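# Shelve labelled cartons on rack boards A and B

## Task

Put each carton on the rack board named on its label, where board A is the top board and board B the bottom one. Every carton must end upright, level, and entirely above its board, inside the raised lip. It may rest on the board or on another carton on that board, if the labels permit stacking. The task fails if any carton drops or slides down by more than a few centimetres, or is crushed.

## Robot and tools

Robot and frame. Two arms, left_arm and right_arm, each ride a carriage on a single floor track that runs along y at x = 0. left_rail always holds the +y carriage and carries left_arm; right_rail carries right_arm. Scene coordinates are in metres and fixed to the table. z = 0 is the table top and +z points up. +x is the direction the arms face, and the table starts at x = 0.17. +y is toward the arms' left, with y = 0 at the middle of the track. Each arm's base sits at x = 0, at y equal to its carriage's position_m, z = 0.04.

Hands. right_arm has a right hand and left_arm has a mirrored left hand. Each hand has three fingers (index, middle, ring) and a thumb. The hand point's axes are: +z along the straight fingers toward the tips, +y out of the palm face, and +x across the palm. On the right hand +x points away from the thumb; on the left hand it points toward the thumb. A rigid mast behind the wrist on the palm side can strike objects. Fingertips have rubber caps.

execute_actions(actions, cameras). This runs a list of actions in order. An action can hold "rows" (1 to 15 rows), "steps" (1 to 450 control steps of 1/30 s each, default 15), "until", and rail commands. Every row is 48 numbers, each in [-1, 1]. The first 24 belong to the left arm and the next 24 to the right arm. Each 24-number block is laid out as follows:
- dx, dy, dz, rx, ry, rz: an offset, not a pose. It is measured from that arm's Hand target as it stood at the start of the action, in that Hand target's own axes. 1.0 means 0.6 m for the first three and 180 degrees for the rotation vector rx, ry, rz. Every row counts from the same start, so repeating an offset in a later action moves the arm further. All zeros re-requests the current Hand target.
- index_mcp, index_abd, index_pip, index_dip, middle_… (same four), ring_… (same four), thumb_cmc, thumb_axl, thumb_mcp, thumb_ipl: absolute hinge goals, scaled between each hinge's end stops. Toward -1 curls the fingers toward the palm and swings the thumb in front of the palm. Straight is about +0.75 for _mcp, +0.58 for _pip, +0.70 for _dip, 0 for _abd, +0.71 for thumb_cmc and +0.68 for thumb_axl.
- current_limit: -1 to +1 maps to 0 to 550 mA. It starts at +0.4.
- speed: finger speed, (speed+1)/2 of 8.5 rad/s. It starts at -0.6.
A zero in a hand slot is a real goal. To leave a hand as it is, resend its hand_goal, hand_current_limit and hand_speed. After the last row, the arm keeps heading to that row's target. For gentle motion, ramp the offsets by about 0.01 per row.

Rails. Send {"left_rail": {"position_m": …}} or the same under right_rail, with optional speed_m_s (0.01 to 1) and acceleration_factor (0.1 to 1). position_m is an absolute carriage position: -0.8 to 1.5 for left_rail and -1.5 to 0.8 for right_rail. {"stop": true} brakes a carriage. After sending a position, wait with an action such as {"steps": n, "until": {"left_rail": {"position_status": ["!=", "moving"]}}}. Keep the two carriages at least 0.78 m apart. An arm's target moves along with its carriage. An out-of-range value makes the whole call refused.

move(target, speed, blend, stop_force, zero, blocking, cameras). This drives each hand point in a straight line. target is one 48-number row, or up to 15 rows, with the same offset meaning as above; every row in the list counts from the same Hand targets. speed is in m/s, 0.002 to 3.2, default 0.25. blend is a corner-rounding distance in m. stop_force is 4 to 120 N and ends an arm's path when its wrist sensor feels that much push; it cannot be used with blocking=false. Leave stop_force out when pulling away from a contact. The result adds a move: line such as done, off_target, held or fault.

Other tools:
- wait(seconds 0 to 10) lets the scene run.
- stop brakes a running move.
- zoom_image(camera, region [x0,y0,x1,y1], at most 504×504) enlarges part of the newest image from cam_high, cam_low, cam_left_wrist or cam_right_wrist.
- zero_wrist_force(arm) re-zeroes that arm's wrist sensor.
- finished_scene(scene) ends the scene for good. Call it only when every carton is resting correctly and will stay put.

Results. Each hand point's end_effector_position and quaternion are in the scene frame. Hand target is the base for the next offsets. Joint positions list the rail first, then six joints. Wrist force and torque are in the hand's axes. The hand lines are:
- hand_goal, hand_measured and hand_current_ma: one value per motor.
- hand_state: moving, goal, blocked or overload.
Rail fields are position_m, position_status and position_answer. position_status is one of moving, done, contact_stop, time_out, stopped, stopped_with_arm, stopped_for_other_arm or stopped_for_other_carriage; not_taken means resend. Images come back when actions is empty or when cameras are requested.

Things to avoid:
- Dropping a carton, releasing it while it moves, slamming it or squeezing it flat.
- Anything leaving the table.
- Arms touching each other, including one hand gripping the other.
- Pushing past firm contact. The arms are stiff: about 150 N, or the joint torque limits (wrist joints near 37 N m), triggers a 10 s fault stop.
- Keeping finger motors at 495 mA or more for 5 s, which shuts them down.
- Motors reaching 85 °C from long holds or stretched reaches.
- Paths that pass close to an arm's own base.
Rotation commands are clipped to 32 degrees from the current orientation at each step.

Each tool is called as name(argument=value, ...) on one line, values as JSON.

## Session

Scene 1 done. Now look at scene 2.

execute_actions(actions=[])

Scene clock: 0.00 s.
left_arm: end_effector_position=(+0.3781, +0.6938, +0.6699) hand_goal=(+0.754, +0.000, +0.576, +0.696, +0.754, +0.000, +0.576, +0.696, +0.754, +0.000, +0.576, +0.696, +0.714, +0.678, +0.226, +0.168) hand_measured=(+0.754, +0.000, +0.576, +0.696, +0.754, +0.000, +0.576, +0.696, +0.754, +0.000, +0.576, +0.696, +0.714, +0.678, +0.226, +0.168) hand_current_ma=(+0, +0, +0, +0, +0, +0, +0, +0, +0, +0, +0, +0, +0, +0, +0, +0) hand_state=(goal, goal, goal, goal, goal, goal, goal, goal, goal, goal, goal, goal, goal, goal, goal, goal) hand_current_limit=0.40 hand_speed=-0.60 end_effector_quat_wxyz=(+0.000, +1.000, +0.000, +0.000) | right_arm: end_effector_position=(+0.3781, -0.5362, +0.6699) hand_goal=(+0.754, +0.000, +0.576, +0.696, +0.754, +0.000, +0.576, +0.696, +0.754, +0.000, +0.576, +0.696, +0.714, +0.678, +0.226, +0.168) hand_measured=(+0.754, +0.000, +0.576, +0.696, +0.754, +0.000, +0.576, +0.696, +0.754, +0.000, +0.576, +0.696, +0.714, +0.678, +0.226, +0.168) hand_current_ma=(+0, +0, +0, +0, +0, +0, +0, +0, +0, +0, +0, +0, +0, +0, +0, +0) hand_state=(goal, goal, goal, goal, goal, goal, goal, goal, goal, goal, goal, goal, goal, goal, goal, goal) hand_current_limit=0.40 hand_speed=-0.60 end_effector_quat_wxyz=(+0.000, +0.000, +1.000, +0.000)
Joint positions: left_arm=[0.7 -0.28 -1.775 1.606 1.739 1.571 -1.851] | right_arm=[-0.7 -0.281 -1.775 1.606 1.739 1.571 1.29]
Joint velocities: within noise
Joint torques (N m): no reading
Motor temperatures (°C): left_arm=[28 23 29 29 35 31] | right_arm=[26 24 28 33 31 33]
Wrist force (N): no reading
Wrist torque (N m): no reading
Wrist force, peak (N): no reading
Hand target: left_arm +0.3781, +0.6938, +0.6699; +0.000, +1.000, +0.000, +0.000 | right_arm +0.3781, -0.5362, +0.6699; +0.000, +0.000, +1.000, +0.000
left_rail: position_m=0.700 position_status=done
right_rail: position_m=-0.700 position_status=done

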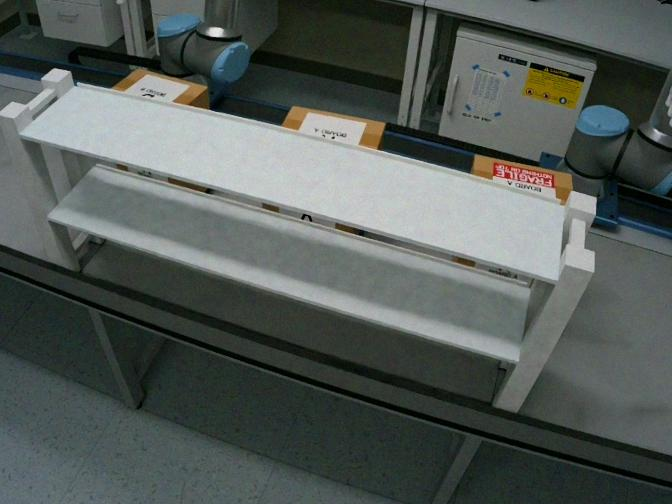

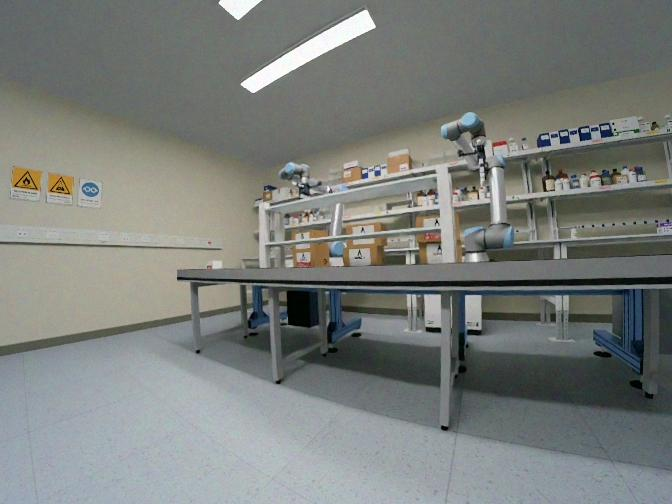

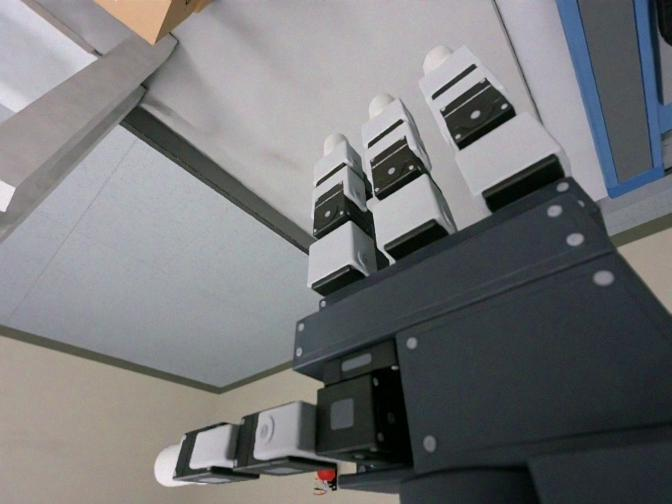

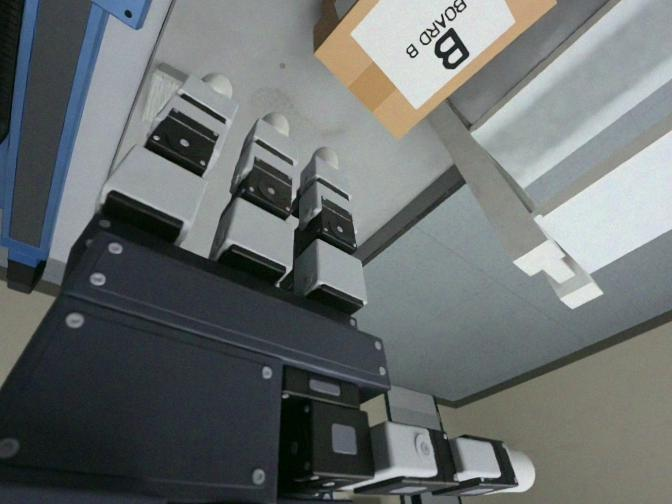

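zoom_image(camera="cam_high", region=[80, 60, 600, 300])

zoom_image(camera="cam_low", region=[250, 170, 500, 290])

Region (80, 60, 600, 300) is 520x240 pixels. A region can be at most 504 by 504 pixels.

Scaled by 2.016 from the camera's 672x504 image, which has a finer 960x720 frame.

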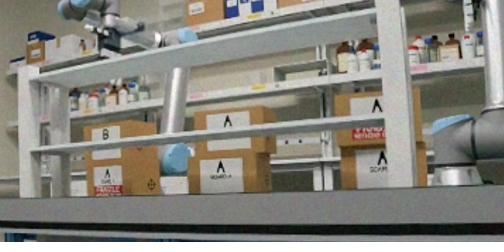

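zoom_image(camera="cam_high", region=[90, 60, 410, 290])

zoom_image(camera="cam_high", region=[260, 90, 620, 300])

zoom_image(camera="cam_low", region=[280, 210, 400, 275])

zoom_image(camera="cam_low", region=[390, 200, 510, 275])

Scaled by 1.575 from the camera's 672x504 image, which has a finer 960x720 frame.

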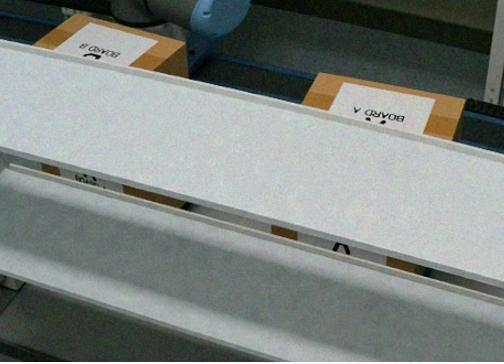

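Scaled by 1.400 from the camera's 672x504 image, which has a finer 960x720 frame.

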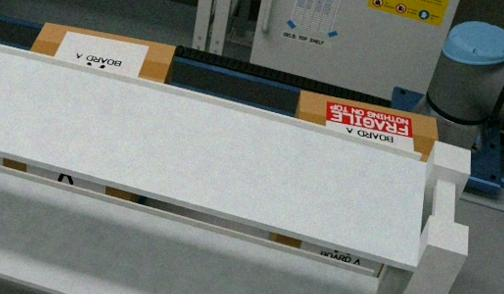

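Scaled by 4.200 from the camera's 672x504 image, which has a finer 960x720 frame.

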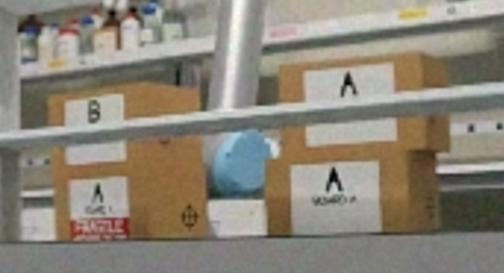

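Scaled by 4.200 from the camera's 672x504 image, which has a finer 960x720 frame.

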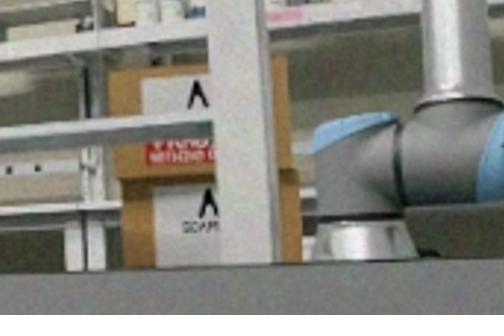

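execute_actions(actions=[{"right_rail":{"position_m":-1.16,"speed_m_s":0.7,"acceleration_factor":0.6},"steps":240,"until":{"right_rail":{"position_status":["!=","moving"]}}},{"left_rail":{"position_m":-0.36,"speed_m_s":0.7,"acceleration_factor":0.6},"steps":300,"until":{"left_rail":{"position_status":["!=","moving"]}}}])

Scene clock: 17.10 s.
left_arm: end_effector_position=(+0.3781, -0.3661, +0.6699) hand_goal=(+0.754, +0.000, +0.576, +0.696, +0.754, +0.000, +0.576, +0.696, +0.754, +0.000, +0.576, +0.696, +0.714, +0.678, +0.226, +0.168) hand_measured=(+0.754, +0.000, +0.576, +0.696, +0.754, +0.000, +0.576, +0.696, +0.754, +0.000, +0.576, +0.696, +0.714, +0.678, +0.224, +0.168) hand_current_ma=(+0, +0, +0, +0, +0, +0, +0, +0, +0, +0, +0, +0, +0, +0, +0, +0) hand_state=(goal, goal, goal, goal, goal, goal, goal, goal, goal, goal, goal, goal, goal, goal, goal, goal) hand_current_limit=0.40 hand_speed=-0.60 end_effector_quat_wxyz=(+0.000, +1.000, +0.000, +0.000) | right_arm: end_effector_position=(+0.3781, -0.9962, +0.6699) hand_goal=(+0.754, +0.000, +0.576, +0.696, +0.754, +0.000, +0.576, +0.696, +0.754, +0.000, +0.576, +0.696, +0.714, +0.678, +0.226, +0.168) hand_measured=(+0.754, +0.000, +0.576, +0.696, +0.754, +0.000, +0.576, +0.696, +0.754, +0.000, +0.576, +0.696, +0.714, +0.678, +0.224, +0.168) hand_current_ma=(+0, +0, +0, +0, +0, +0, +0, +0, +0, +0, +0, +0, +0, +0, +0, +0) hand_state=(goal, goal, goal, goal, goal, goal, goal, goal, goal, goal, goal, goal, goal, goal, goal, goal) hand_current_limit=0.40 hand_speed=-0.60 end_effector_quat_wxyz=(+0.000, +0.000, +1.000, +0.000)
Joint positions: left_arm=[-0.36 -0.28 -1.775 1.606 1.739 1.571 -1.851] | right_arm=[-1.16 -0.281 -1.775 1.606 1.739 1.571 1.29]
Joint torques (N m): left_arm=[-2.87 -17.65 -36.55 4.02 -0.07 0.06] | right_arm=[-1.17 -19.23 -37.69 4.04 0.14 0.24]
Wrist force (N): left_arm=[-0.3 0.3 -0.4] | right_arm=[0.5 0.2 -0.1]
Wrist torque (N m): left_arm=[0.07 0.03 -0.04] | right_arm=[0.04 -0.06 0.05]
Wrist force, peak (N): left_arm=[-0.2 1.1 -0.2] | right_arm=[0.0 1.4 0.0]
Hand target: left_arm +0.3781, -0.3661, +0.6699; +0.000, +1.000, +0.000, +0.000 | right_arm +0.3781, -0.9962, +0.6699; +0.000, +0.000, +1.000, +0.000
left_rail: position_m=-0.360 speed_m_s=0.70 position_status=done
right_rail: position_m=-1.160 speed_m_s=0.70 position_status=done

move(target=[0.22,-0.11,0.3667,-0.0156,0.3887,0.0223,0.68,0,0.576,0.696,0.68,0,0.576,0.696,1.0,0.35,0.576,0.696,0.85,0.678,-0.5,0.005,0.4,-0.8,-0.1817,0.4933,0.3667,0.0201,-0.4998,0.0201,0.68,0,0.576,0.696,0.68,0,0.576,0.696,0.68,0,0.576,0.696,0.85,0.678,-0.5,0.005,0.4,-0.8], speed=0.3, cameras=["cam_high","cam_low"])

Scene clock: 22.97 s.
left_arm: end_effector_position=(+0.5101, -0.3002, +0.4499) hand_goal=(+0.680, +0.000, +0.576, +0.696, +0.680, +0.000, +0.576, +0.696, +1.000, +0.350, +0.576, +0.696, +0.850, +0.678, -0.500, +0.006) hand_measured=(+0.682, -0.002, +0.576, +0.696, +0.678, +0.002, +0.576, +0.696, +1.000, +0.328, +0.576, +0.696, +0.848, +0.678, -0.502, +0.008) hand_current_ma=(+0, +0, +0, +0, +0, +0, +0, +0, +0, -10, +0, +0, +0, +0, +0, +0) hand_state=(goal, goal, goal, goal, goal, goal, goal, goal, goal, blocked, goal, goal, goal, goal, goal, goal) hand_current_limit=0.40 hand_speed=-0.80 end_effector_quat_wxyz=(+0.023, +0.818, -0.033, +0.573) | right_arm: end_effector_position=(+0.4871, -0.7002, +0.4499) hand_goal=(+0.680, +0.000, +0.576, +0.696, +0.680, +0.000, +0.576, +0.696, +0.680, +0.000, +0.576, +0.696, +0.850, +0.678, -0.500, +0.006) hand_measured=(+0.682, -0.002, +0.576, +0.696, +0.682, -0.002, +0.576, +0.696, +0.682, -0.002, +0.576, +0.696, +0.848, +0.678, -0.502, +0.006) hand_current_ma=(+0, +0, +0, +0, +0, +0, +0, +0, +0, +0, +0, +0, +0, +0, +0, +0) hand_state=(goal, goal, goal, goal, goal, goal, goal, goal, goal, goal, goal, goal, goal, goal, goal, goal) hand_current_limit=0.40 hand_speed=-0.80 end_effector_quat_wxyz=(+0.707, +0.028, +0.706, -0.028)
Joint positions: left_arm=[-0.36 -0.038 -1.966 2.251 0.064 1.611 -1.556] | right_arm=[-1.16 0.646 -1.689 2.205 -0.517 2.297 1.57]
Joint torques (N m): left_arm=[14.94 6.69 -33.29 -4.61 2.35 2.87] | right_arm=[12.44 -15.97 -27.92 -3.92 2.23 -3.62]
Wrist force (N): left_arm=[-0.6 0.6 -0.3] | right_arm=[-0.6 1.3 2.6]
Wrist torque (N m): left_arm=[0.24 -0.05 -0.35] | right_arm=[-0.16 -0.18 -0.12]
Wrist force, peak (N): left_arm=[-1.8 0.2 -1.6] | right_arm=[-0.4 1.9 3.1]
Hand target: left_arm +0.5101, -0.3002, +0.4499; +0.023, +0.818, -0.033, +0.573 | right_arm +0.4871, -0.7001, +0.4499; +0.707, +0.028, +0.706, -0.028
Off the commanded pose: left_arm 0.000 m, 0 deg | right_arm 0.000 m, 0 deg.
left_rail: position_m=-0.360 speed_m_s=0.70 position_status=done
right_rail: position_m=-1.160 speed_m_s=0.70 position_status=done
move: done
Images, in order (width x height): cam_high 672x504, cam_low 672x504.

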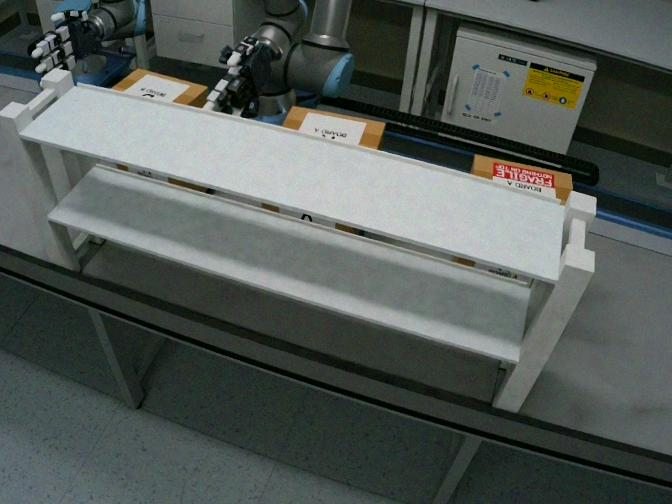

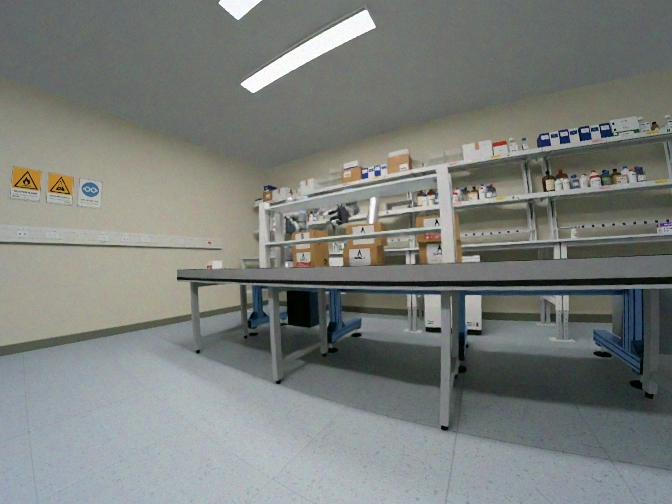

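zoom_image(camera="cam_high", region=[60, 40, 260, 190])

zoom_image(camera="cam_low", region=[260, 190, 400, 280])

Scaled by 2.520 from the camera's 672x504 image, which has a finer 960x720 frame.

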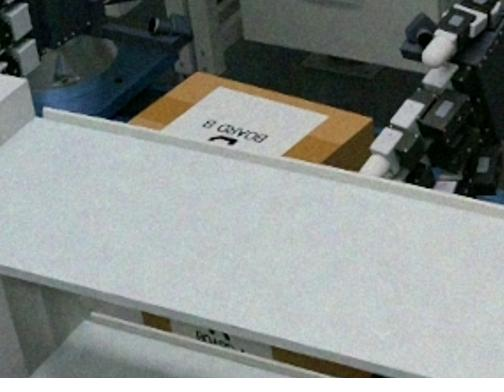

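Scaled by 3.600 from the camera's 672x504 image, which has a finer 960x720 frame.

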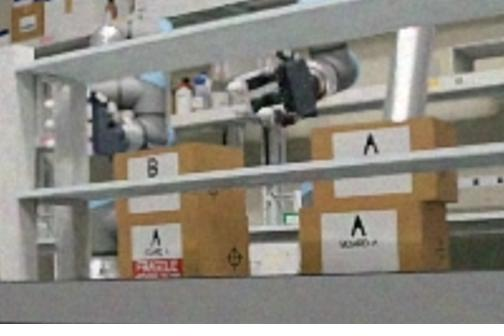

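move(target=[-0.2644,0.1263,0.107,0,0,0,0.68,0,0.576,0.696,0.68,0,0.576,0.696,1.0,0.35,0.576,0.696,0.85,0.678,-0.5,0.005,0.4,-0.8,0.264,0.1745,-0.014,0,0,0,0.68,0,0.576,0.696,0.68,0,0.576,0.696,0.68,0,0.576,0.696,0.85,0.678,-0.5,0.005,0.4,-0.8], speed=0.15, cameras=["cam_high","cam_low"])

zoom_image(camera="cam_high", region=[60, 40, 260, 190])

zoom_image(camera="cam_low", region=[260, 190, 400, 280])

Scene clock: 26.40 s.
left_arm: end_effector_position=(+0.5101, -0.3762, +0.2789) hand_goal=(+0.680, +0.000, +0.576, +0.696, +0.680, +0.000, +0.576, +0.696, +1.000, +0.350, +0.576, +0.696, +0.850, +0.678, -0.500, +0.006) hand_measured=(+0.682, -0.002, +0.576, +0.696, +0.676, +0.002, +0.576, +0.696, +1.000, +0.328, +0.576, +0.696, +0.850, +0.678, -0.502, +0.008) hand_current_ma=(+0, +0, +0, +0, +0, +0, +0, +0, +0, -10, +0, +0, +0, +0, +0, +0) hand_state=(goal, goal, goal, goal, goal, goal, goal, goal, goal, blocked, goal, goal, goal, goal, goal, goal) hand_current_limit=0.40 hand_speed=-0.80 end_effector_quat_wxyz=(+0.023, +0.818, -0.033, +0.573) | right_arm: end_effector_position=(+0.4872, -0.5952, +0.2915) hand_goal=(+0.680, +0.000, +0.576, +0.696, +0.680, +0.000, +0.576, +0.696, +0.680, +0.000, +0.576, +0.696, +0.850, +0.678, -0.500, +0.006) hand_measured=(+0.682, -0.002, +0.576, +0.696, +0.682, -0.002, +0.576, +0.696, +0.682, -0.002, +0.576, +0.696, +0.848, +0.678, -0.502, +0.006) hand_current_ma=(+0, +0, +0, +0, +0, +0, +0, +0, +0, +0, +0, +0, +0, +0, +0, +0) hand_state=(goal, goal, goal, goal, goal, goal, goal, goal, goal, goal, goal, goal, goal, goal, goal, goal) hand_current_limit=0.40 hand_speed=-0.80 end_effector_quat_wxyz=(+0.707, +0.028, +0.706, -0.028)
Joint positions: left_arm=[-0.36 -0.334 -1.855 2.525 -0.31 1.333 -1.659] | right_arm=[-1.16 0.811 -1.333 2.177 -0.846 2.462 1.57]
Joint torques (N m): left_arm=[-19.01 4.84 -24.72 -4.91 -2.58 -3.01] | right_arm=[10.93 -36.22 -40.09 -3.36 3.41 -3.38]
Wrist force (N): left_arm=[0.1 0.6 -0.5] | right_arm=[-0.5 0.3 2.1]
Wrist torque (N m): left_arm=[0.26 -0.12 -0.03] | right_arm=[-0.26 -0.17 -0.11]
Wrist force, peak (N): left_arm=[-1.1 0.8 0.2] | right_arm=[-1.6 1.1 2.6]
Hand target: left_arm +0.5101, -0.3762, +0.2789; +0.023, +0.818, -0.033, +0.573 | right_arm +0.4872, -0.5952, +0.2915; +0.707, +0.028, +0.706, -0.028
Off the commanded pose: left_arm 0.000 m, 0 deg | right_arm 0.000 m, 0 deg.
left_rail: position_m=-0.360 speed_m_s=0.70 position_status=done
right_rail: position_m=-1.160 speed_m_s=0.70 position_status=done
move: done
Images, in order (width x height): cam_high 672x504, cam_low 672x504.

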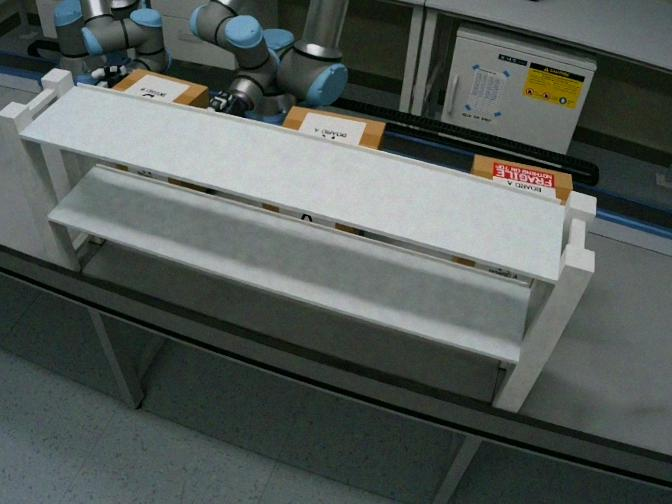

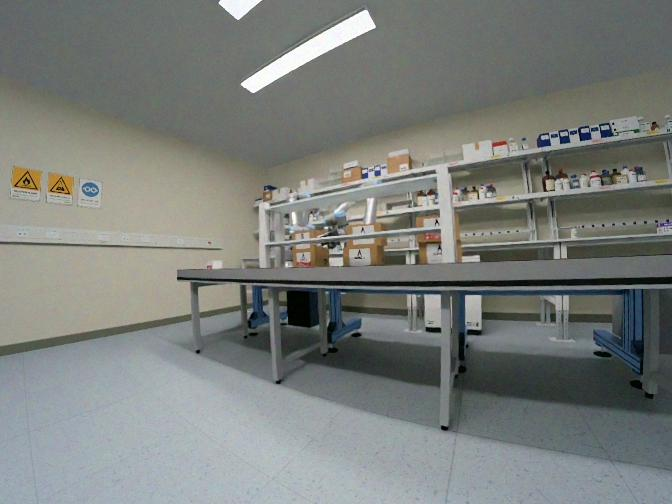

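Scaled by 2.520 from the camera's 672x504 image, which has a finer 960x720 frame.

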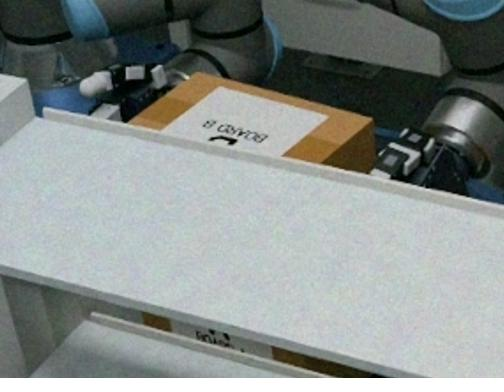

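Scaled by 3.600 from the camera's 672x504 image, which has a finer 960x720 frame.

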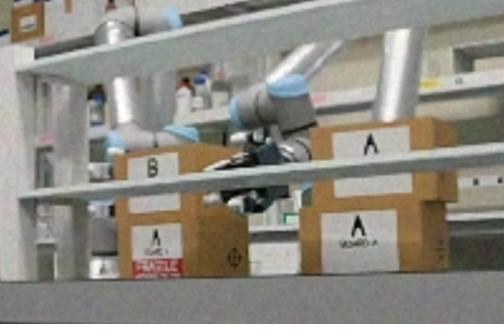

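move(target=[0,0.0583,0,0,0,0,0.68,0,0.576,0.696,0.68,0,0.576,0.696,1.0,0.35,0.576,0.696,0.85,0.678,-0.5,0.005,0.4,-0.8,0,0.0583,0,0,0,0,0.68,0,0.576,0.696,0.68,0,0.576,0.696,0.68,0,0.576,0.696,0.85,0.678,-0.5,0.005,0.4,-0.8], speed=0.04, stop_force=6)

move(target=[0,0.05,0,0,0,0,0.68,0,0.576,0.696,0.68,0,0.576,0.696,1.0,0.35,0.576,0.696,0.85,0.678,-0.5,0.005,0.4,-0.8,0,0.05,0,0,0,0,0.68,0,0.576,0.696,0.68,0,0.576,0.696,0.68,0,0.576,0.696,0.85,0.678,-0.5,0.005,0.4,-0.8], speed=0.008, stop_force=5, cameras=["cam_high"])

zoom_image(camera="cam_high", region=[60, 40, 260, 190])

Scene clock: 29.13 s.
left_arm: end_effector_position=(+0.5073, -0.4111, +0.2789) hand_goal=(+0.680, +0.000, +0.576, +0.696, +0.680, +0.000, +0.576, +0.696, +1.000, +0.350, +0.576, +0.696, +0.850, +0.678, -0.500, +0.006) hand_measured=(+0.682, -0.002, +0.576, +0.696, +0.676, +0.002, +0.576, +0.696, +1.000, +0.328, +0.576, +0.696, +0.850, +0.678, -0.502, +0.008) hand_current_ma=(+0, +0, +0, +0, +0, +0, +0, +0, +0, -10, +0, +0, +0, +0, +0, +0) hand_state=(goal, goal, goal, goal, goal, goal, goal, goal, goal, blocked, goal, goal, goal, goal, goal, goal) hand_current_limit=0.40 hand_speed=-0.80 end_effector_quat_wxyz=(+0.023, +0.818, -0.033, +0.573) | right_arm: end_effector_position=(+0.4900, -0.5603, +0.2915) hand_goal=(+0.680, +0.000, +0.576, +0.696, +0.680, +0.000, +0.576, +0.696, +0.680, +0.000, +0.576, +0.696, +0.850, +0.678, -0.500, +0.006) hand_measured=(+0.682, -0.002, +0.576, +0.696, +0.682, -0.002, +0.576, +0.696, +0.682, -0.002, +0.576, +0.696, +0.848, +0.678, -0.502, +0.006) hand_current_ma=(+0, +0, +0, +0, +0, +0, +0, +0, +0, +0, +0, +0, +0, +0, +0, +0) hand_state=(goal, goal, goal, goal, goal, goal, goal, goal, goal, goal, goal, goal, goal, goal, goal, goal) hand_current_limit=0.40 hand_speed=-0.80 end_effector_quat_wxyz=(+0.707, +0.028, +0.706, -0.028)
Joint positions: left_arm=[-0.36 -0.48 -1.882 2.542 -0.285 1.196 -1.714] | right_arm=[-1.16 0.851 -1.287 2.114 -0.827 2.502 1.57]
Joint torques (N m): left_arm=[-19.07 -19.33 -25.48 2.89 -2.97 -2.82] | right_arm=[11.71 -41.83 -40.74 0.82 3.45 3.04]
Wrist force (N): left_arm=[0.2 0.7 -0.6] | right_arm=[-0.5 1.1 2.2]
Wrist torque (N m): left_arm=[0.29 -0.12 -0.04] | right_arm=[-0.15 -0.18 -0.11]
Wrist force, peak (N): left_arm=[0.1 1.2 -0.5] | right_arm=[-0.4 1.4 2.5]
Hand target: left_arm +0.5073, -0.4111, +0.2789; +0.023, +0.818, -0.033, +0.573 | right_arm +0.4900, -0.5603, +0.2915; +0.707, +0.028, +0.706, -0.028
Off the commanded pose: left_arm 0.000 m, 0 deg | right_arm 0.000 m, 0 deg.
left_rail: position_m=-0.360 speed_m_s=0.70 position_status=done
right_rail: position_m=-1.160 speed_m_s=0.70 position_status=done
move: done

Scene clock: 32.53 s.
left_arm: end_effector_position=(+0.5058, -0.4291, +0.2789) hand_goal=(+0.680, +0.000, +0.576, +0.696, +0.680, +0.000, +0.576, +0.696, +1.000, +0.350, +0.576, +0.696, +0.850, +0.678, -0.500, +0.006) hand_measured=(+0.682, -0.002, +0.576, +0.696, +0.684, +0.006, +0.578, +0.696, +1.000, +0.328, +0.584, +0.696, +0.856, +0.678, -0.502, +0.008) hand_current_ma=(+0, +0, +0, +0, +1, +1, +0, +0, +0, -10, +2, +0, +1, +0, +0, +0) hand_state=(goal, goal, goal, goal, goal, goal, goal, goal, goal, blocked, goal, goal, goal, goal, goal, goal) hand_current_limit=0.40 hand_speed=-0.80 end_effector_quat_wxyz=(+0.023, +0.818, -0.033, +0.573) | right_arm: end_effector_position=(+0.4911, -0.5469, +0.2915) hand_goal=(+0.680, +0.000, +0.576, +0.696, +0.680, +0.000, +0.576, +0.696, +0.680, +0.000, +0.576, +0.696, +0.850, +0.678, -0.500, +0.006) hand_measured=(+0.698, -0.002, +0.582, +0.696, +0.698, -0.002, +0.582, +0.696, +0.700, -0.002, +0.582, +0.696, +0.850, +0.678, -0.502, +0.006) hand_current_ma=(+6, +0, +1, +0, +7, +0, +1, +0, +7, +0, +1, +0, +0, +0, +0, +0) hand_state=(goal, goal, goal, goal, goal, goal, goal, goal, blocked, goal, goal, goal, goal, goal, goal, goal) hand_current_limit=0.40 hand_speed=-0.80 end_effector_quat_wxyz=(+0.707, +0.028, +0.706, -0.028)
Joint positions: left_arm=[-0.36 -0.556 -1.89 2.549 -0.27 1.126 -1.745] | right_arm=[-1.16 0.865 -1.27 2.089 -0.819 2.516 1.57]
Joint torques (N m): left_arm=[15.41 7.91 -40.51 -2.5 1.45 2.05] | right_arm=[-14.41 -65.31 -20.08 -3.71 -3.52 2.44]
Wrist force (N): left_arm=[-0.1 0.0 -0.5] | right_arm=[-0.6 -0.6 2.5]
Wrist torque (N m): left_arm=[0.29 -0.12 -0.04] | right_arm=[-0.09 -0.20 -0.18]
Wrist force, peak (N): left_arm=[0.5 -5.1 -0.7] | right_arm=[-0.7 -4.2 3.5]
Hand target: left_arm +0.5058, -0.4292, +0.2789; +0.023, +0.818, -0.033, +0.573 (not the last commanded pose) | right_arm +0.4911, -0.5469, +0.2915; +0.707, +0.028, +0.706, -0.028 (not the last commanded pose)
Off the commanded pose: left_arm 0.012 m, 0 deg | right_arm 0.017 m, 0 deg.
left_rail: position_m=-0.360 speed_m_s=0.70 position_status=done
right_rail: position_m=-1.160 speed_m_s=0.70 position_status=done
move: contact (left_arm, right_arm)
Images, in order (width x height): cam_high 672x504.

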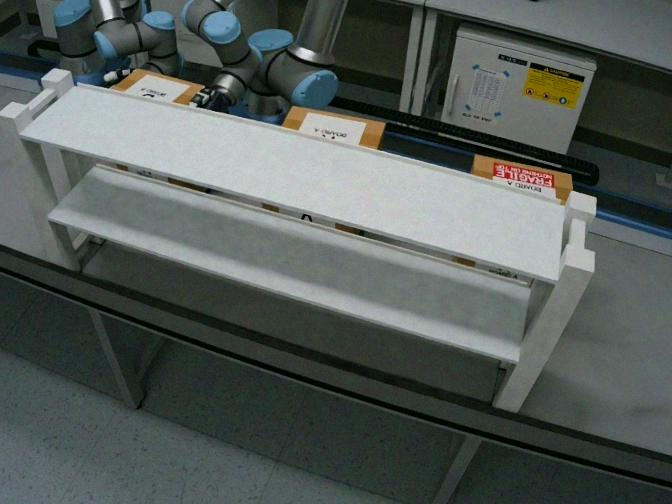

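Scaled by 2.520 from the camera's 672x504 image, which has a finer 960x720 frame.

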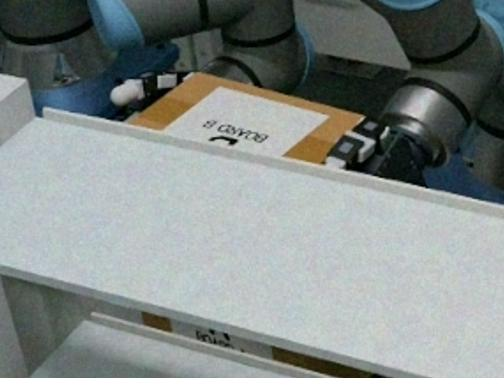

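move(target=[0,0.02,0,0,0,0,0.68,0,0.576,0.696,0.68,0,0.576,0.696,1.0,0.35,0.576,0.696,0.85,0.678,-0.5,0.005,0.4,-0.8,0,0.02,0,0,0,0,0.68,0,0.576,0.696,0.68,0,0.576,0.696,0.68,0,0.576,0.696,0.85,0.678,-0.5,0.005,0.4,-0.8], speed=0.003, stop_force=30)

move(target=[0,0.0013,0,0,0,0,0.62,0,0.576,0.696,0.62,0,0.576,0.696,1.0,0.35,0.576,0.696,0.78,0.678,-0.64,0.005,0.4,-0.8,0,0.0013,0,0,0,0,0.60,0,0.576,0.696,0.60,0,0.576,0.696,0.60,0,0.576,0.696,0.78,0.678,-0.64,0.005,0.4,-0.8], speed=0.003)

Scene clock: 35.53 s.
left_arm: end_effector_position=(+0.5056, -0.4320, +0.2788) hand_goal=(+0.680, +0.000, +0.576, +0.696, +0.680, +0.000, +0.576, +0.696, +1.000, +0.350, +0.576, +0.696, +0.850, +0.678, -0.500, +0.006) hand_measured=(+0.682, -0.002, +0.576, +0.696, +0.686, +0.008, +0.578, +0.696, +1.000, +0.328, +0.582, +0.696, +0.894, +0.676, -0.502, +0.008) hand_current_ma=(+0, +0, +0, +0, +1, +1, +0, +0, +0, -10, +1, +0, +43, +0, +0, +0) hand_state=(goal, goal, goal, goal, goal, goal, goal, goal, goal, blocked, goal, goal, blocked, goal, goal, goal) hand_current_limit=0.40 hand_speed=-0.80 end_effector_quat_wxyz=(+0.023, +0.818, -0.033, +0.573) | right_arm: end_effector_position=(+0.4913, -0.5441, +0.2914) hand_goal=(+0.680, +0.000, +0.576, +0.696, +0.680, +0.000, +0.576, +0.696, +0.680, +0.000, +0.576, +0.696, +0.850, +0.678, -0.500, +0.006) hand_measured=(+0.704, -0.002, +0.582, +0.696, +0.704, +0.000, +0.584, +0.696, +0.706, -0.002, +0.582, +0.696, +0.884, +0.680, -0.502, +0.006) hand_current_ma=(+11, +0, +1, +0, +11, +0, +1, +0, +13, +0, +1, +0, +20, +0, +0, +0) hand_state=(blocked, goal, goal, goal, blocked, goal, goal, goal, blocked, goal, goal, goal, blocked, goal, goal, goal) hand_current_limit=0.40 hand_speed=-0.80 end_effector_quat_wxyz=(+0.707, +0.028, +0.706, -0.028)
Joint positions: left_arm=[-0.36 -0.568 -1.891 2.549 -0.267 1.114 -1.75] | right_arm=[-1.16 0.868 -1.267 2.084 -0.818 2.519 1.57]
Joint torques (N m): left_arm=[0.62 1.62 -42.54 -5 6.35 2.13] | right_arm=[1.47 -64.63 -32.31 -5.86 -9.85 1.92]
Wrist force (N): left_arm=[5.7 -32.7 -2.0] | right_arm=[1.1 -29.9 6.6]
Wrist torque (N m): left_arm=[-2.65 -0.44 0.45] | right_arm=[-2.12 -0.98 -0.33]
Wrist force, peak (N): left_arm=[6.3 -34.6 -2.5] | right_arm=[0.4 -35.4 3.8]
Hand target: left_arm +0.5056, -0.4320, +0.2789; +0.023, +0.818, -0.033, +0.573 (not the last commanded pose) | right_arm +0.4913, -0.5441, +0.2915; +0.707, +0.028, +0.706, -0.028 (not the last commanded pose)
Off the commanded pose: left_arm 0.009 m, 0 deg | right_arm 0.009 m, 0 deg.
left_rail: position_m=-0.360 speed_m_s=0.70 position_status=done
right_rail: position_m=-1.160 speed_m_s=0.70 position_status=done
move: contact (left_arm, right_arm)

Scene clock: 36.23 s.
left_arm: end_effector_position=(+0.5056, -0.4327, +0.2789) hand_goal=(+0.620, +0.000, +0.576, +0.696, +0.620, +0.000, +0.576, +0.696, +1.000, +0.350, +0.576, +0.696, +0.780, +0.678, -0.640, +0.006) hand_measured=(+0.666, -0.002, +0.582, +0.696, +0.680, +0.008, +0.586, +0.696, +1.000, +0.328, +0.582, +0.696, +0.880, +0.674, -0.592, +0.008) hand_current_ma=(+52, +0, +1, +0, +80, +2, +3, +0, +0, -10, +1, +0, +194, -1, +80, +0) hand_state=(blocked, goal, goal, goal, blocked, goal, goal, goal, goal, blocked, goal, goal, blocked, goal, blocked, goal) hand_current_limit=0.40 hand_speed=-0.80 end_effector_quat_wxyz=(+0.023, +0.818, -0.033, +0.573) | right_arm: end_effector_position=(+0.4914, -0.5435, +0.2914) hand_goal=(+0.600, +0.000, +0.576, +0.696, +0.600, +0.000, +0.576, +0.696, +0.600, +0.000, +0.576, +0.696, +0.780, +0.678, -0.640, +0.006) hand_measured=(+0.698, +0.000, +0.590, +0.694, +0.696, +0.000, +0.592, +0.694, +0.698, +0.000, +0.590, +0.696, +0.876, +0.680, -0.596, +0.006) hand_current_ma=(+162, +0, +3, +0, +159, +0, +4, +0, +166, +0, +3, +0, +144, +0, +52, +0) hand_state=(blocked, goal, goal, goal, blocked, goal, goal, goal, blocked, goal, goal, goal, blocked, goal, blocked, goal) hand_current_limit=0.40 hand_speed=-0.80 end_effector_quat_wxyz=(+0.707, +0.028, +0.706, -0.029)
Joint positions: left_arm=[-0.36 -0.571 -1.891 2.55 -0.267 1.111 -1.752] | right_arm=[-1.16 0.868 -1.266 2.082 -0.817 2.52 1.57]
Joint torques (N m): left_arm=[-55.6 -10.42 -37.49 -0.73 7.37 -1.47] | right_arm=[42.9 -29.37 -69.4 -3.25 -9.47 1.67]
Wrist force (N): left_arm=[13.5 -84.8 -9.3] | right_arm=[-15.1 -83.0 4.9]
Wrist torque (N m): left_arm=[-6.68 -1.00 2.26] | right_arm=[-5.12 -0.19 -2.67]
Wrist force, peak (N): left_arm=[13.5 -84.8 -9.3] | right_arm=[-15.1 -83.0 4.9]
Hand target: left_arm +0.5055, -0.4328, +0.2789; +0.023, +0.818, -0.033, +0.573 | right_arm +0.4914, -0.5434, +0.2915; +0.707, +0.028, +0.706, -0.028
Off the commanded pose: left_arm 0.000 m, 0 deg | right_arm 0.000 m, 0 deg.
left_rail: position_m=-0.360 speed_m_s=0.70 position_status=done
right_rail: position_m=-1.160 speed_m_s=0.70 position_status=done
move: done

move(target=[0.047,0.0002,-0.0171,0,0,0,0.62,0,0.576,0.696,0.62,0,0.576,0.696,1.0,0.35,0.576,0.696,0.78,0.678,-0.64,0.005,0.4,-0.8,-0.05,0.0002,0,0,0,0,0.60,0,0.576,0.696,0.60,0,0.576,0.696,0.60,0,0.576,0.696,0.78,0.678,-0.64,0.005,0.4,-0.8], speed=0.02, cameras=["cam_high","cam_low"])

zoom_image(camera="cam_low", region=[240, 160, 360, 280])

zoom_image(camera="cam_high", region=[0, 60, 240, 300])

zoom_image(camera="cam_high", region=[430, 180, 620, 420])

Scene clock: 39.53 s.
left_arm: end_effector_position=(+0.5055, -0.4329, +0.3088) hand_goal=(+0.620, +0.000, +0.576, +0.696, +0.620, +0.000, +0.576, +0.696, +1.000, +0.350, +0.576, +0.696, +0.780, +0.678, -0.640, +0.006) hand_measured=(+0.666, -0.006, +0.584, +0.696, +0.680, +0.004, +0.588, +0.696, +1.000, +0.328, +0.582, +0.696, +0.880, +0.676, -0.592, +0.008) hand_current_ma=(+52, -1, +2, +0, +80, +1, +5, +0, +0, -10, +1, +0, +194, +0, +80, +0) hand_state=(blocked, goal, goal, goal, blocked, goal, goal, goal, goal, blocked, goal, goal, blocked, goal, blocked, goal) hand_current_limit=0.40 hand_speed=-0.80 end_effector_quat_wxyz=(+0.023, +0.818, -0.033, +0.573) | right_arm: end_effector_position=(+0.4914, -0.5432, +0.3214) hand_goal=(+0.600, +0.000, +0.576, +0.696, +0.600, +0.000, +0.576, +0.696, +0.600, +0.000, +0.576, +0.696, +0.780, +0.678, -0.640, +0.006) hand_measured=(+0.696, -0.004, +0.592, +0.694, +0.694, -0.004, +0.592, +0.694, +0.696, -0.006, +0.590, +0.694, +0.876, +0.682, -0.596, +0.006) hand_current_ma=(+158, +0, +4, +0, +154, +0, +4, +0, +160, +0, +3, +0, +144, +0, +52, +0) hand_state=(blocked, goal, goal, goal, blocked, goal, goal, goal, blocked, goal, goal, goal, blocked, goal, blocked, goal) hand_current_limit=0.40 hand_speed=-0.80 end_effector_quat_wxyz=(+0.707, +0.028, +0.706, -0.029)
Joint positions: left_arm=[-0.36 -0.572 -1.941 2.513 -0.181 1.111 -1.752] | right_arm=[-1.16 0.869 -1.305 2.064 -0.76 2.52 1.57]
Joint torques (N m): left_arm=[-57.77 -12.84 -65.97 -3.96 8.12 -1.83] | right_arm=[48.37 -66.26 -85.14 -6.33 -10.37 -3.18]
Wrist force (N): left_arm=[-5.5 -98.3 -4.2] | right_arm=[10.9 -91.8 9.4]
Wrist torque (N m): left_arm=[-8.20 -0.25 1.11] | right_arm=[-6.43 -0.33 -0.08]
Wrist force, peak (N): left_arm=[-5.5 -98.3 -4.2] | right_arm=[-23.0 -105.5 3.4]
Hand target: left_arm +0.5055, -0.4329, +0.3089; +0.023, +0.818, -0.033, +0.573 | right_arm +0.4914, -0.5432, +0.3215; +0.707, +0.028, +0.706, -0.028
Off the commanded pose: left_arm 0.000 m, 0 deg | right_arm 0.000 m, 0 deg.
left_rail: position_m=-0.360 speed_m_s=0.70 position_status=done
right_rail: position_m=-1.160 speed_m_s=0.70 position_status=done
move: done
Images, in order (width x height): cam_high 672x504, cam_low 672x504.

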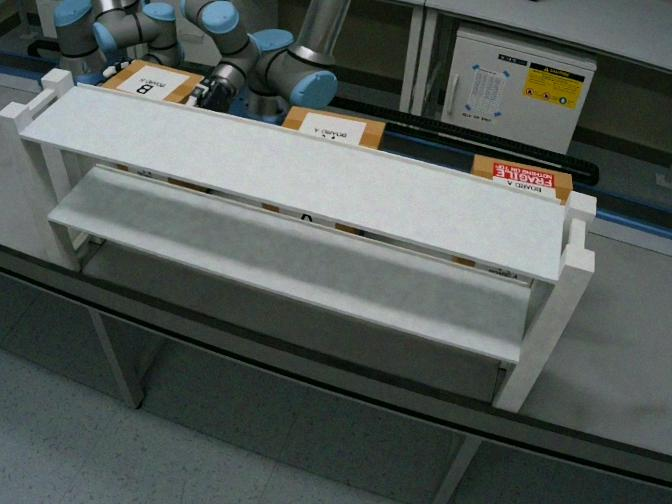

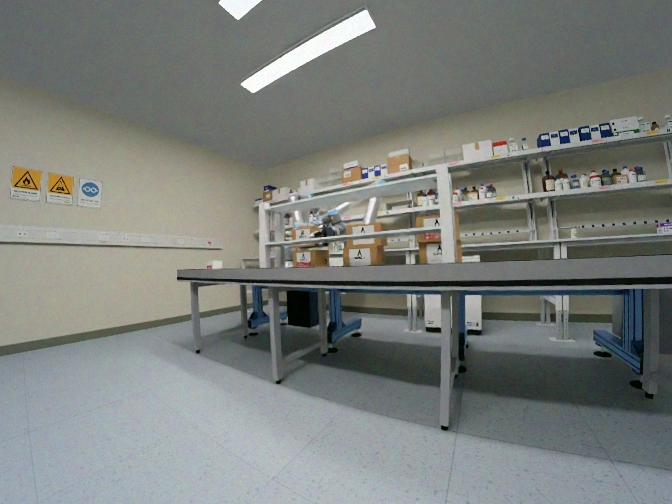

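Scaled by 4.200 from the camera's 672x504 image, which has a finer 960x720 frame.

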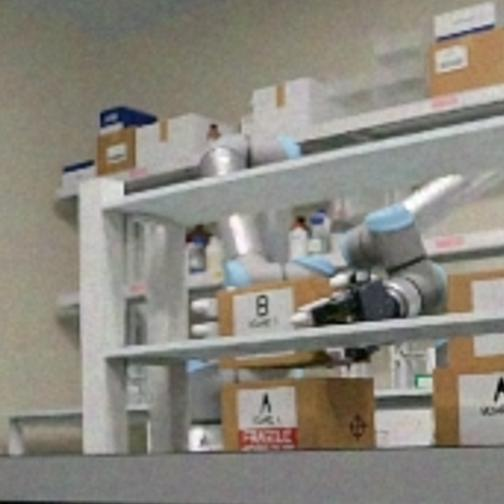

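Scaled by 2.100 from the camera's 672x504 image, which has a finer 960x720 frame.

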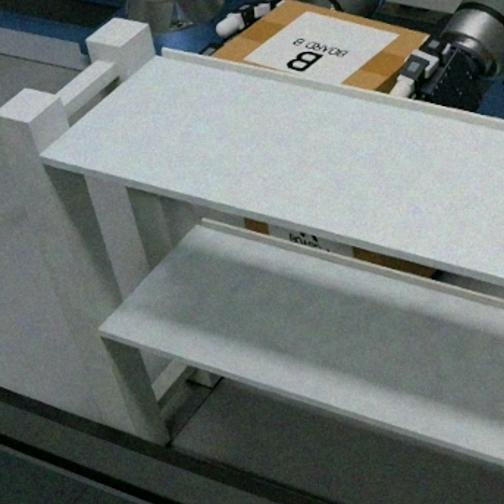

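Scaled by 2.100 from the camera's 672x504 image, which has a finer 960x720 frame.

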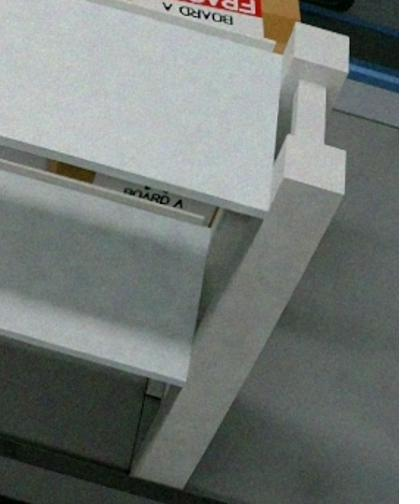

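move(target=[0.0854,-0.0858,-0.0481,0.02872,0,-0.01045,0.62,0,0.576,0.696,0.62,0,0.576,0.696,1.0,0.35,0.576,0.696,0.78,0.678,-0.64,0.005,0.4,-0.8,-0.0967,0.0858,0.0018,-0.03056,0,0,0.60,0,0.576,0.696,0.60,0,0.576,0.696,0.60,0,0.576,0.696,0.78,0.678,-0.64,0.005,0.4,-0.8], speed=0.04, cameras=["cam_high","cam_low"])

zoom_image(camera="cam_low", region=[240, 160, 360, 280])

zoom_image(camera="cam_high", region=[60, 20, 300, 200])

Scene clock: 52.87 s.
left_arm: end_effector_position=(+0.5048, -0.4259, +0.3170) hand_goal=(+0.620, +0.000, +0.576, +0.696, +0.620, +0.000, +0.576, +0.696, +1.000, +0.350, +0.576, +0.696, +0.780, +0.678, -0.640, +0.006) hand_measured=(+0.674, -0.014, +0.594, +0.696, +0.676, -0.002, +0.598, +0.696, +1.000, +0.328, +0.588, +0.696, +0.780, +0.684, -0.632, +0.008) hand_current_ma=(+69, -4, +8, +0, +73, +0, +12, +0, +0, -10, +4, +0, +0, +2, +3, +0) hand_state=(blocked, goal, goal, goal, blocked, goal, blocked, goal, goal, blocked, goal, goal, goal, goal, goal, goal) hand_current_limit=0.40 hand_speed=-0.80 end_effector_quat_wxyz=(+0.019, +0.819, -0.027, +0.573) | right_arm: end_effector_position=(+0.4917, -0.5399, +0.3251) hand_goal=(+0.600, +0.000, +0.576, +0.696, +0.600, +0.000, +0.576, +0.696, +0.600, +0.000, +0.576, +0.696, +0.780, +0.678, -0.640, +0.006) hand_measured=(+0.672, -0.012, +0.592, +0.694, +0.672, -0.012, +0.592, +0.694, +0.674, -0.010, +0.590, +0.694, +0.820, +0.688, -0.618, +0.006) hand_current_ma=(+91, -2, +4, +0, +91, -2, +4, +0, +93, -1, +3, +0, +28, +3, +13, +0) hand_state=(blocked, goal, goal, goal, blocked, goal, goal, goal, blocked, goal, goal, goal, blocked, goal, blocked, goal) hand_current_limit=0.40 hand_speed=-0.80 end_effector_quat_wxyz=(+0.707, +0.026, +0.706, -0.026)
Joint positions: left_arm=[-0.36 -0.561 -1.957 2.505 -0.156 1.109 -1.753] | right_arm=[-1.16 0.87 -1.307 2.058 -0.752 2.515 1.57]
Joint torques (N m): left_arm=[6.94 -17.19 -43.81 1.62 1.25 -1.91] | right_arm=[-7.9 -43.36 -31.87 -5.78 -0.15 0.85]
Wrist force (N): left_arm=[-4.5 -16.8 3.0] | right_arm=[3.8 -17.0 0.3]
Wrist torque (N m): left_arm=[-0.28 0.02 -0.12] | right_arm=[-0.55 -0.20 0.28]
Wrist force, peak (N): left_arm=[-4.4 -101.0 -4.2] | right_arm=[11.7 -94.7 8.6]
Hand target: left_arm +0.5048, -0.4258, +0.3169; +0.019, +0.819, -0.027, +0.573 (not the last commanded pose) | right_arm +0.4917, -0.5400, +0.3250; +0.707, +0.026, +0.706, -0.026 (not the last commanded pose)
Off the commanded pose: left_arm 0.067 m, 5 deg | right_arm 0.073 m, 5 deg.
left_rail: position_m=-0.360 speed_m_s=0.70 position_status=done
right_rail: position_m=-1.160 speed_m_s=0.70 position_status=done
move: held (right_arm; a check stopped the path), off_target (left_arm; braked when a check withheld steps of right_arm); limits=held
pose unreachable (right arm): on one or more control steps of this call, first in action 0 (counted from 0), this arm could not follow its commanded pose, so it was not sent that pose on those steps. It may still have moved: this result reports where it is.
cause: moving toward the commanded pose would bring a part of the arm too close to another arm (a part of this arm just beyond joint 7 (wrist 3) and a part of the left arm just beyond its joint 7 (wrist 3), 9 mm apart when this arm was first held).
Images, in order (width x height): cam_high 672x504, cam_low 672x504.

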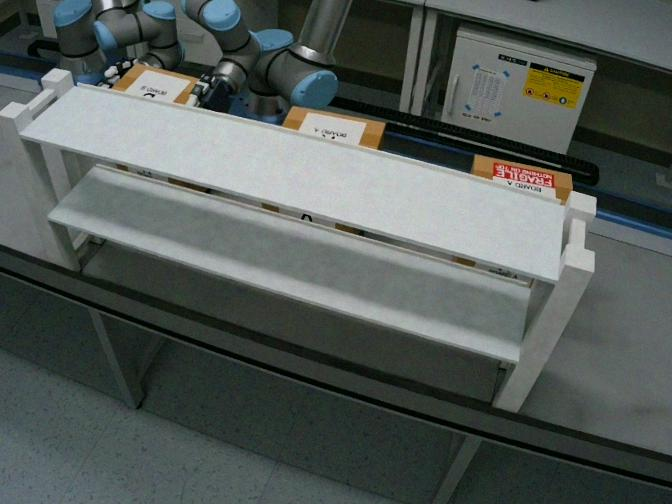

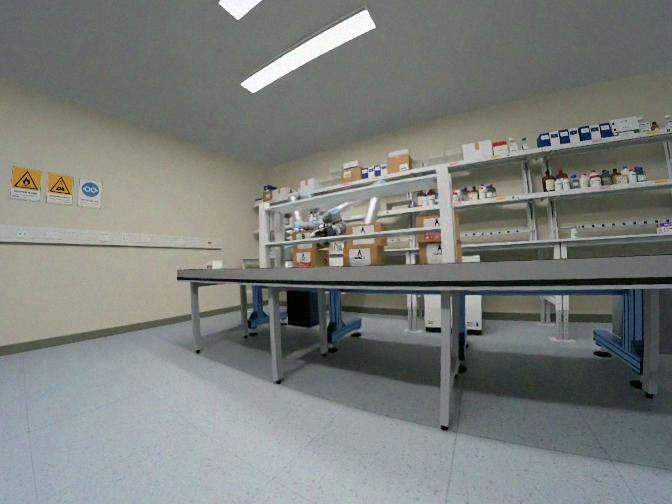

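Scaled by 4.200 from the camera's 672x504 image, which has a finer 960x720 frame.

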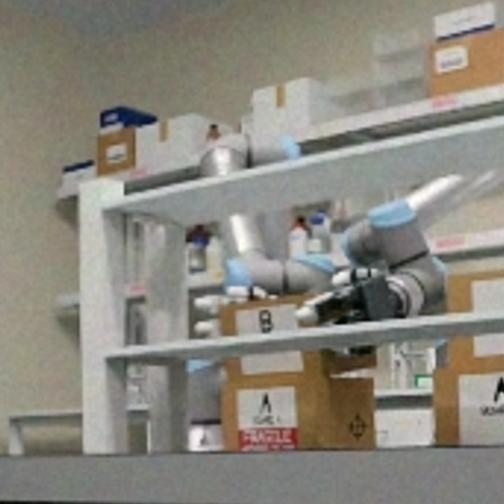

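Scaled by 2.100 from the camera's 672x504 image, which has a finer 960x720 frame.

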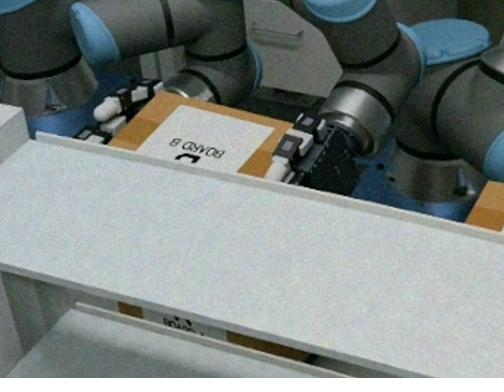

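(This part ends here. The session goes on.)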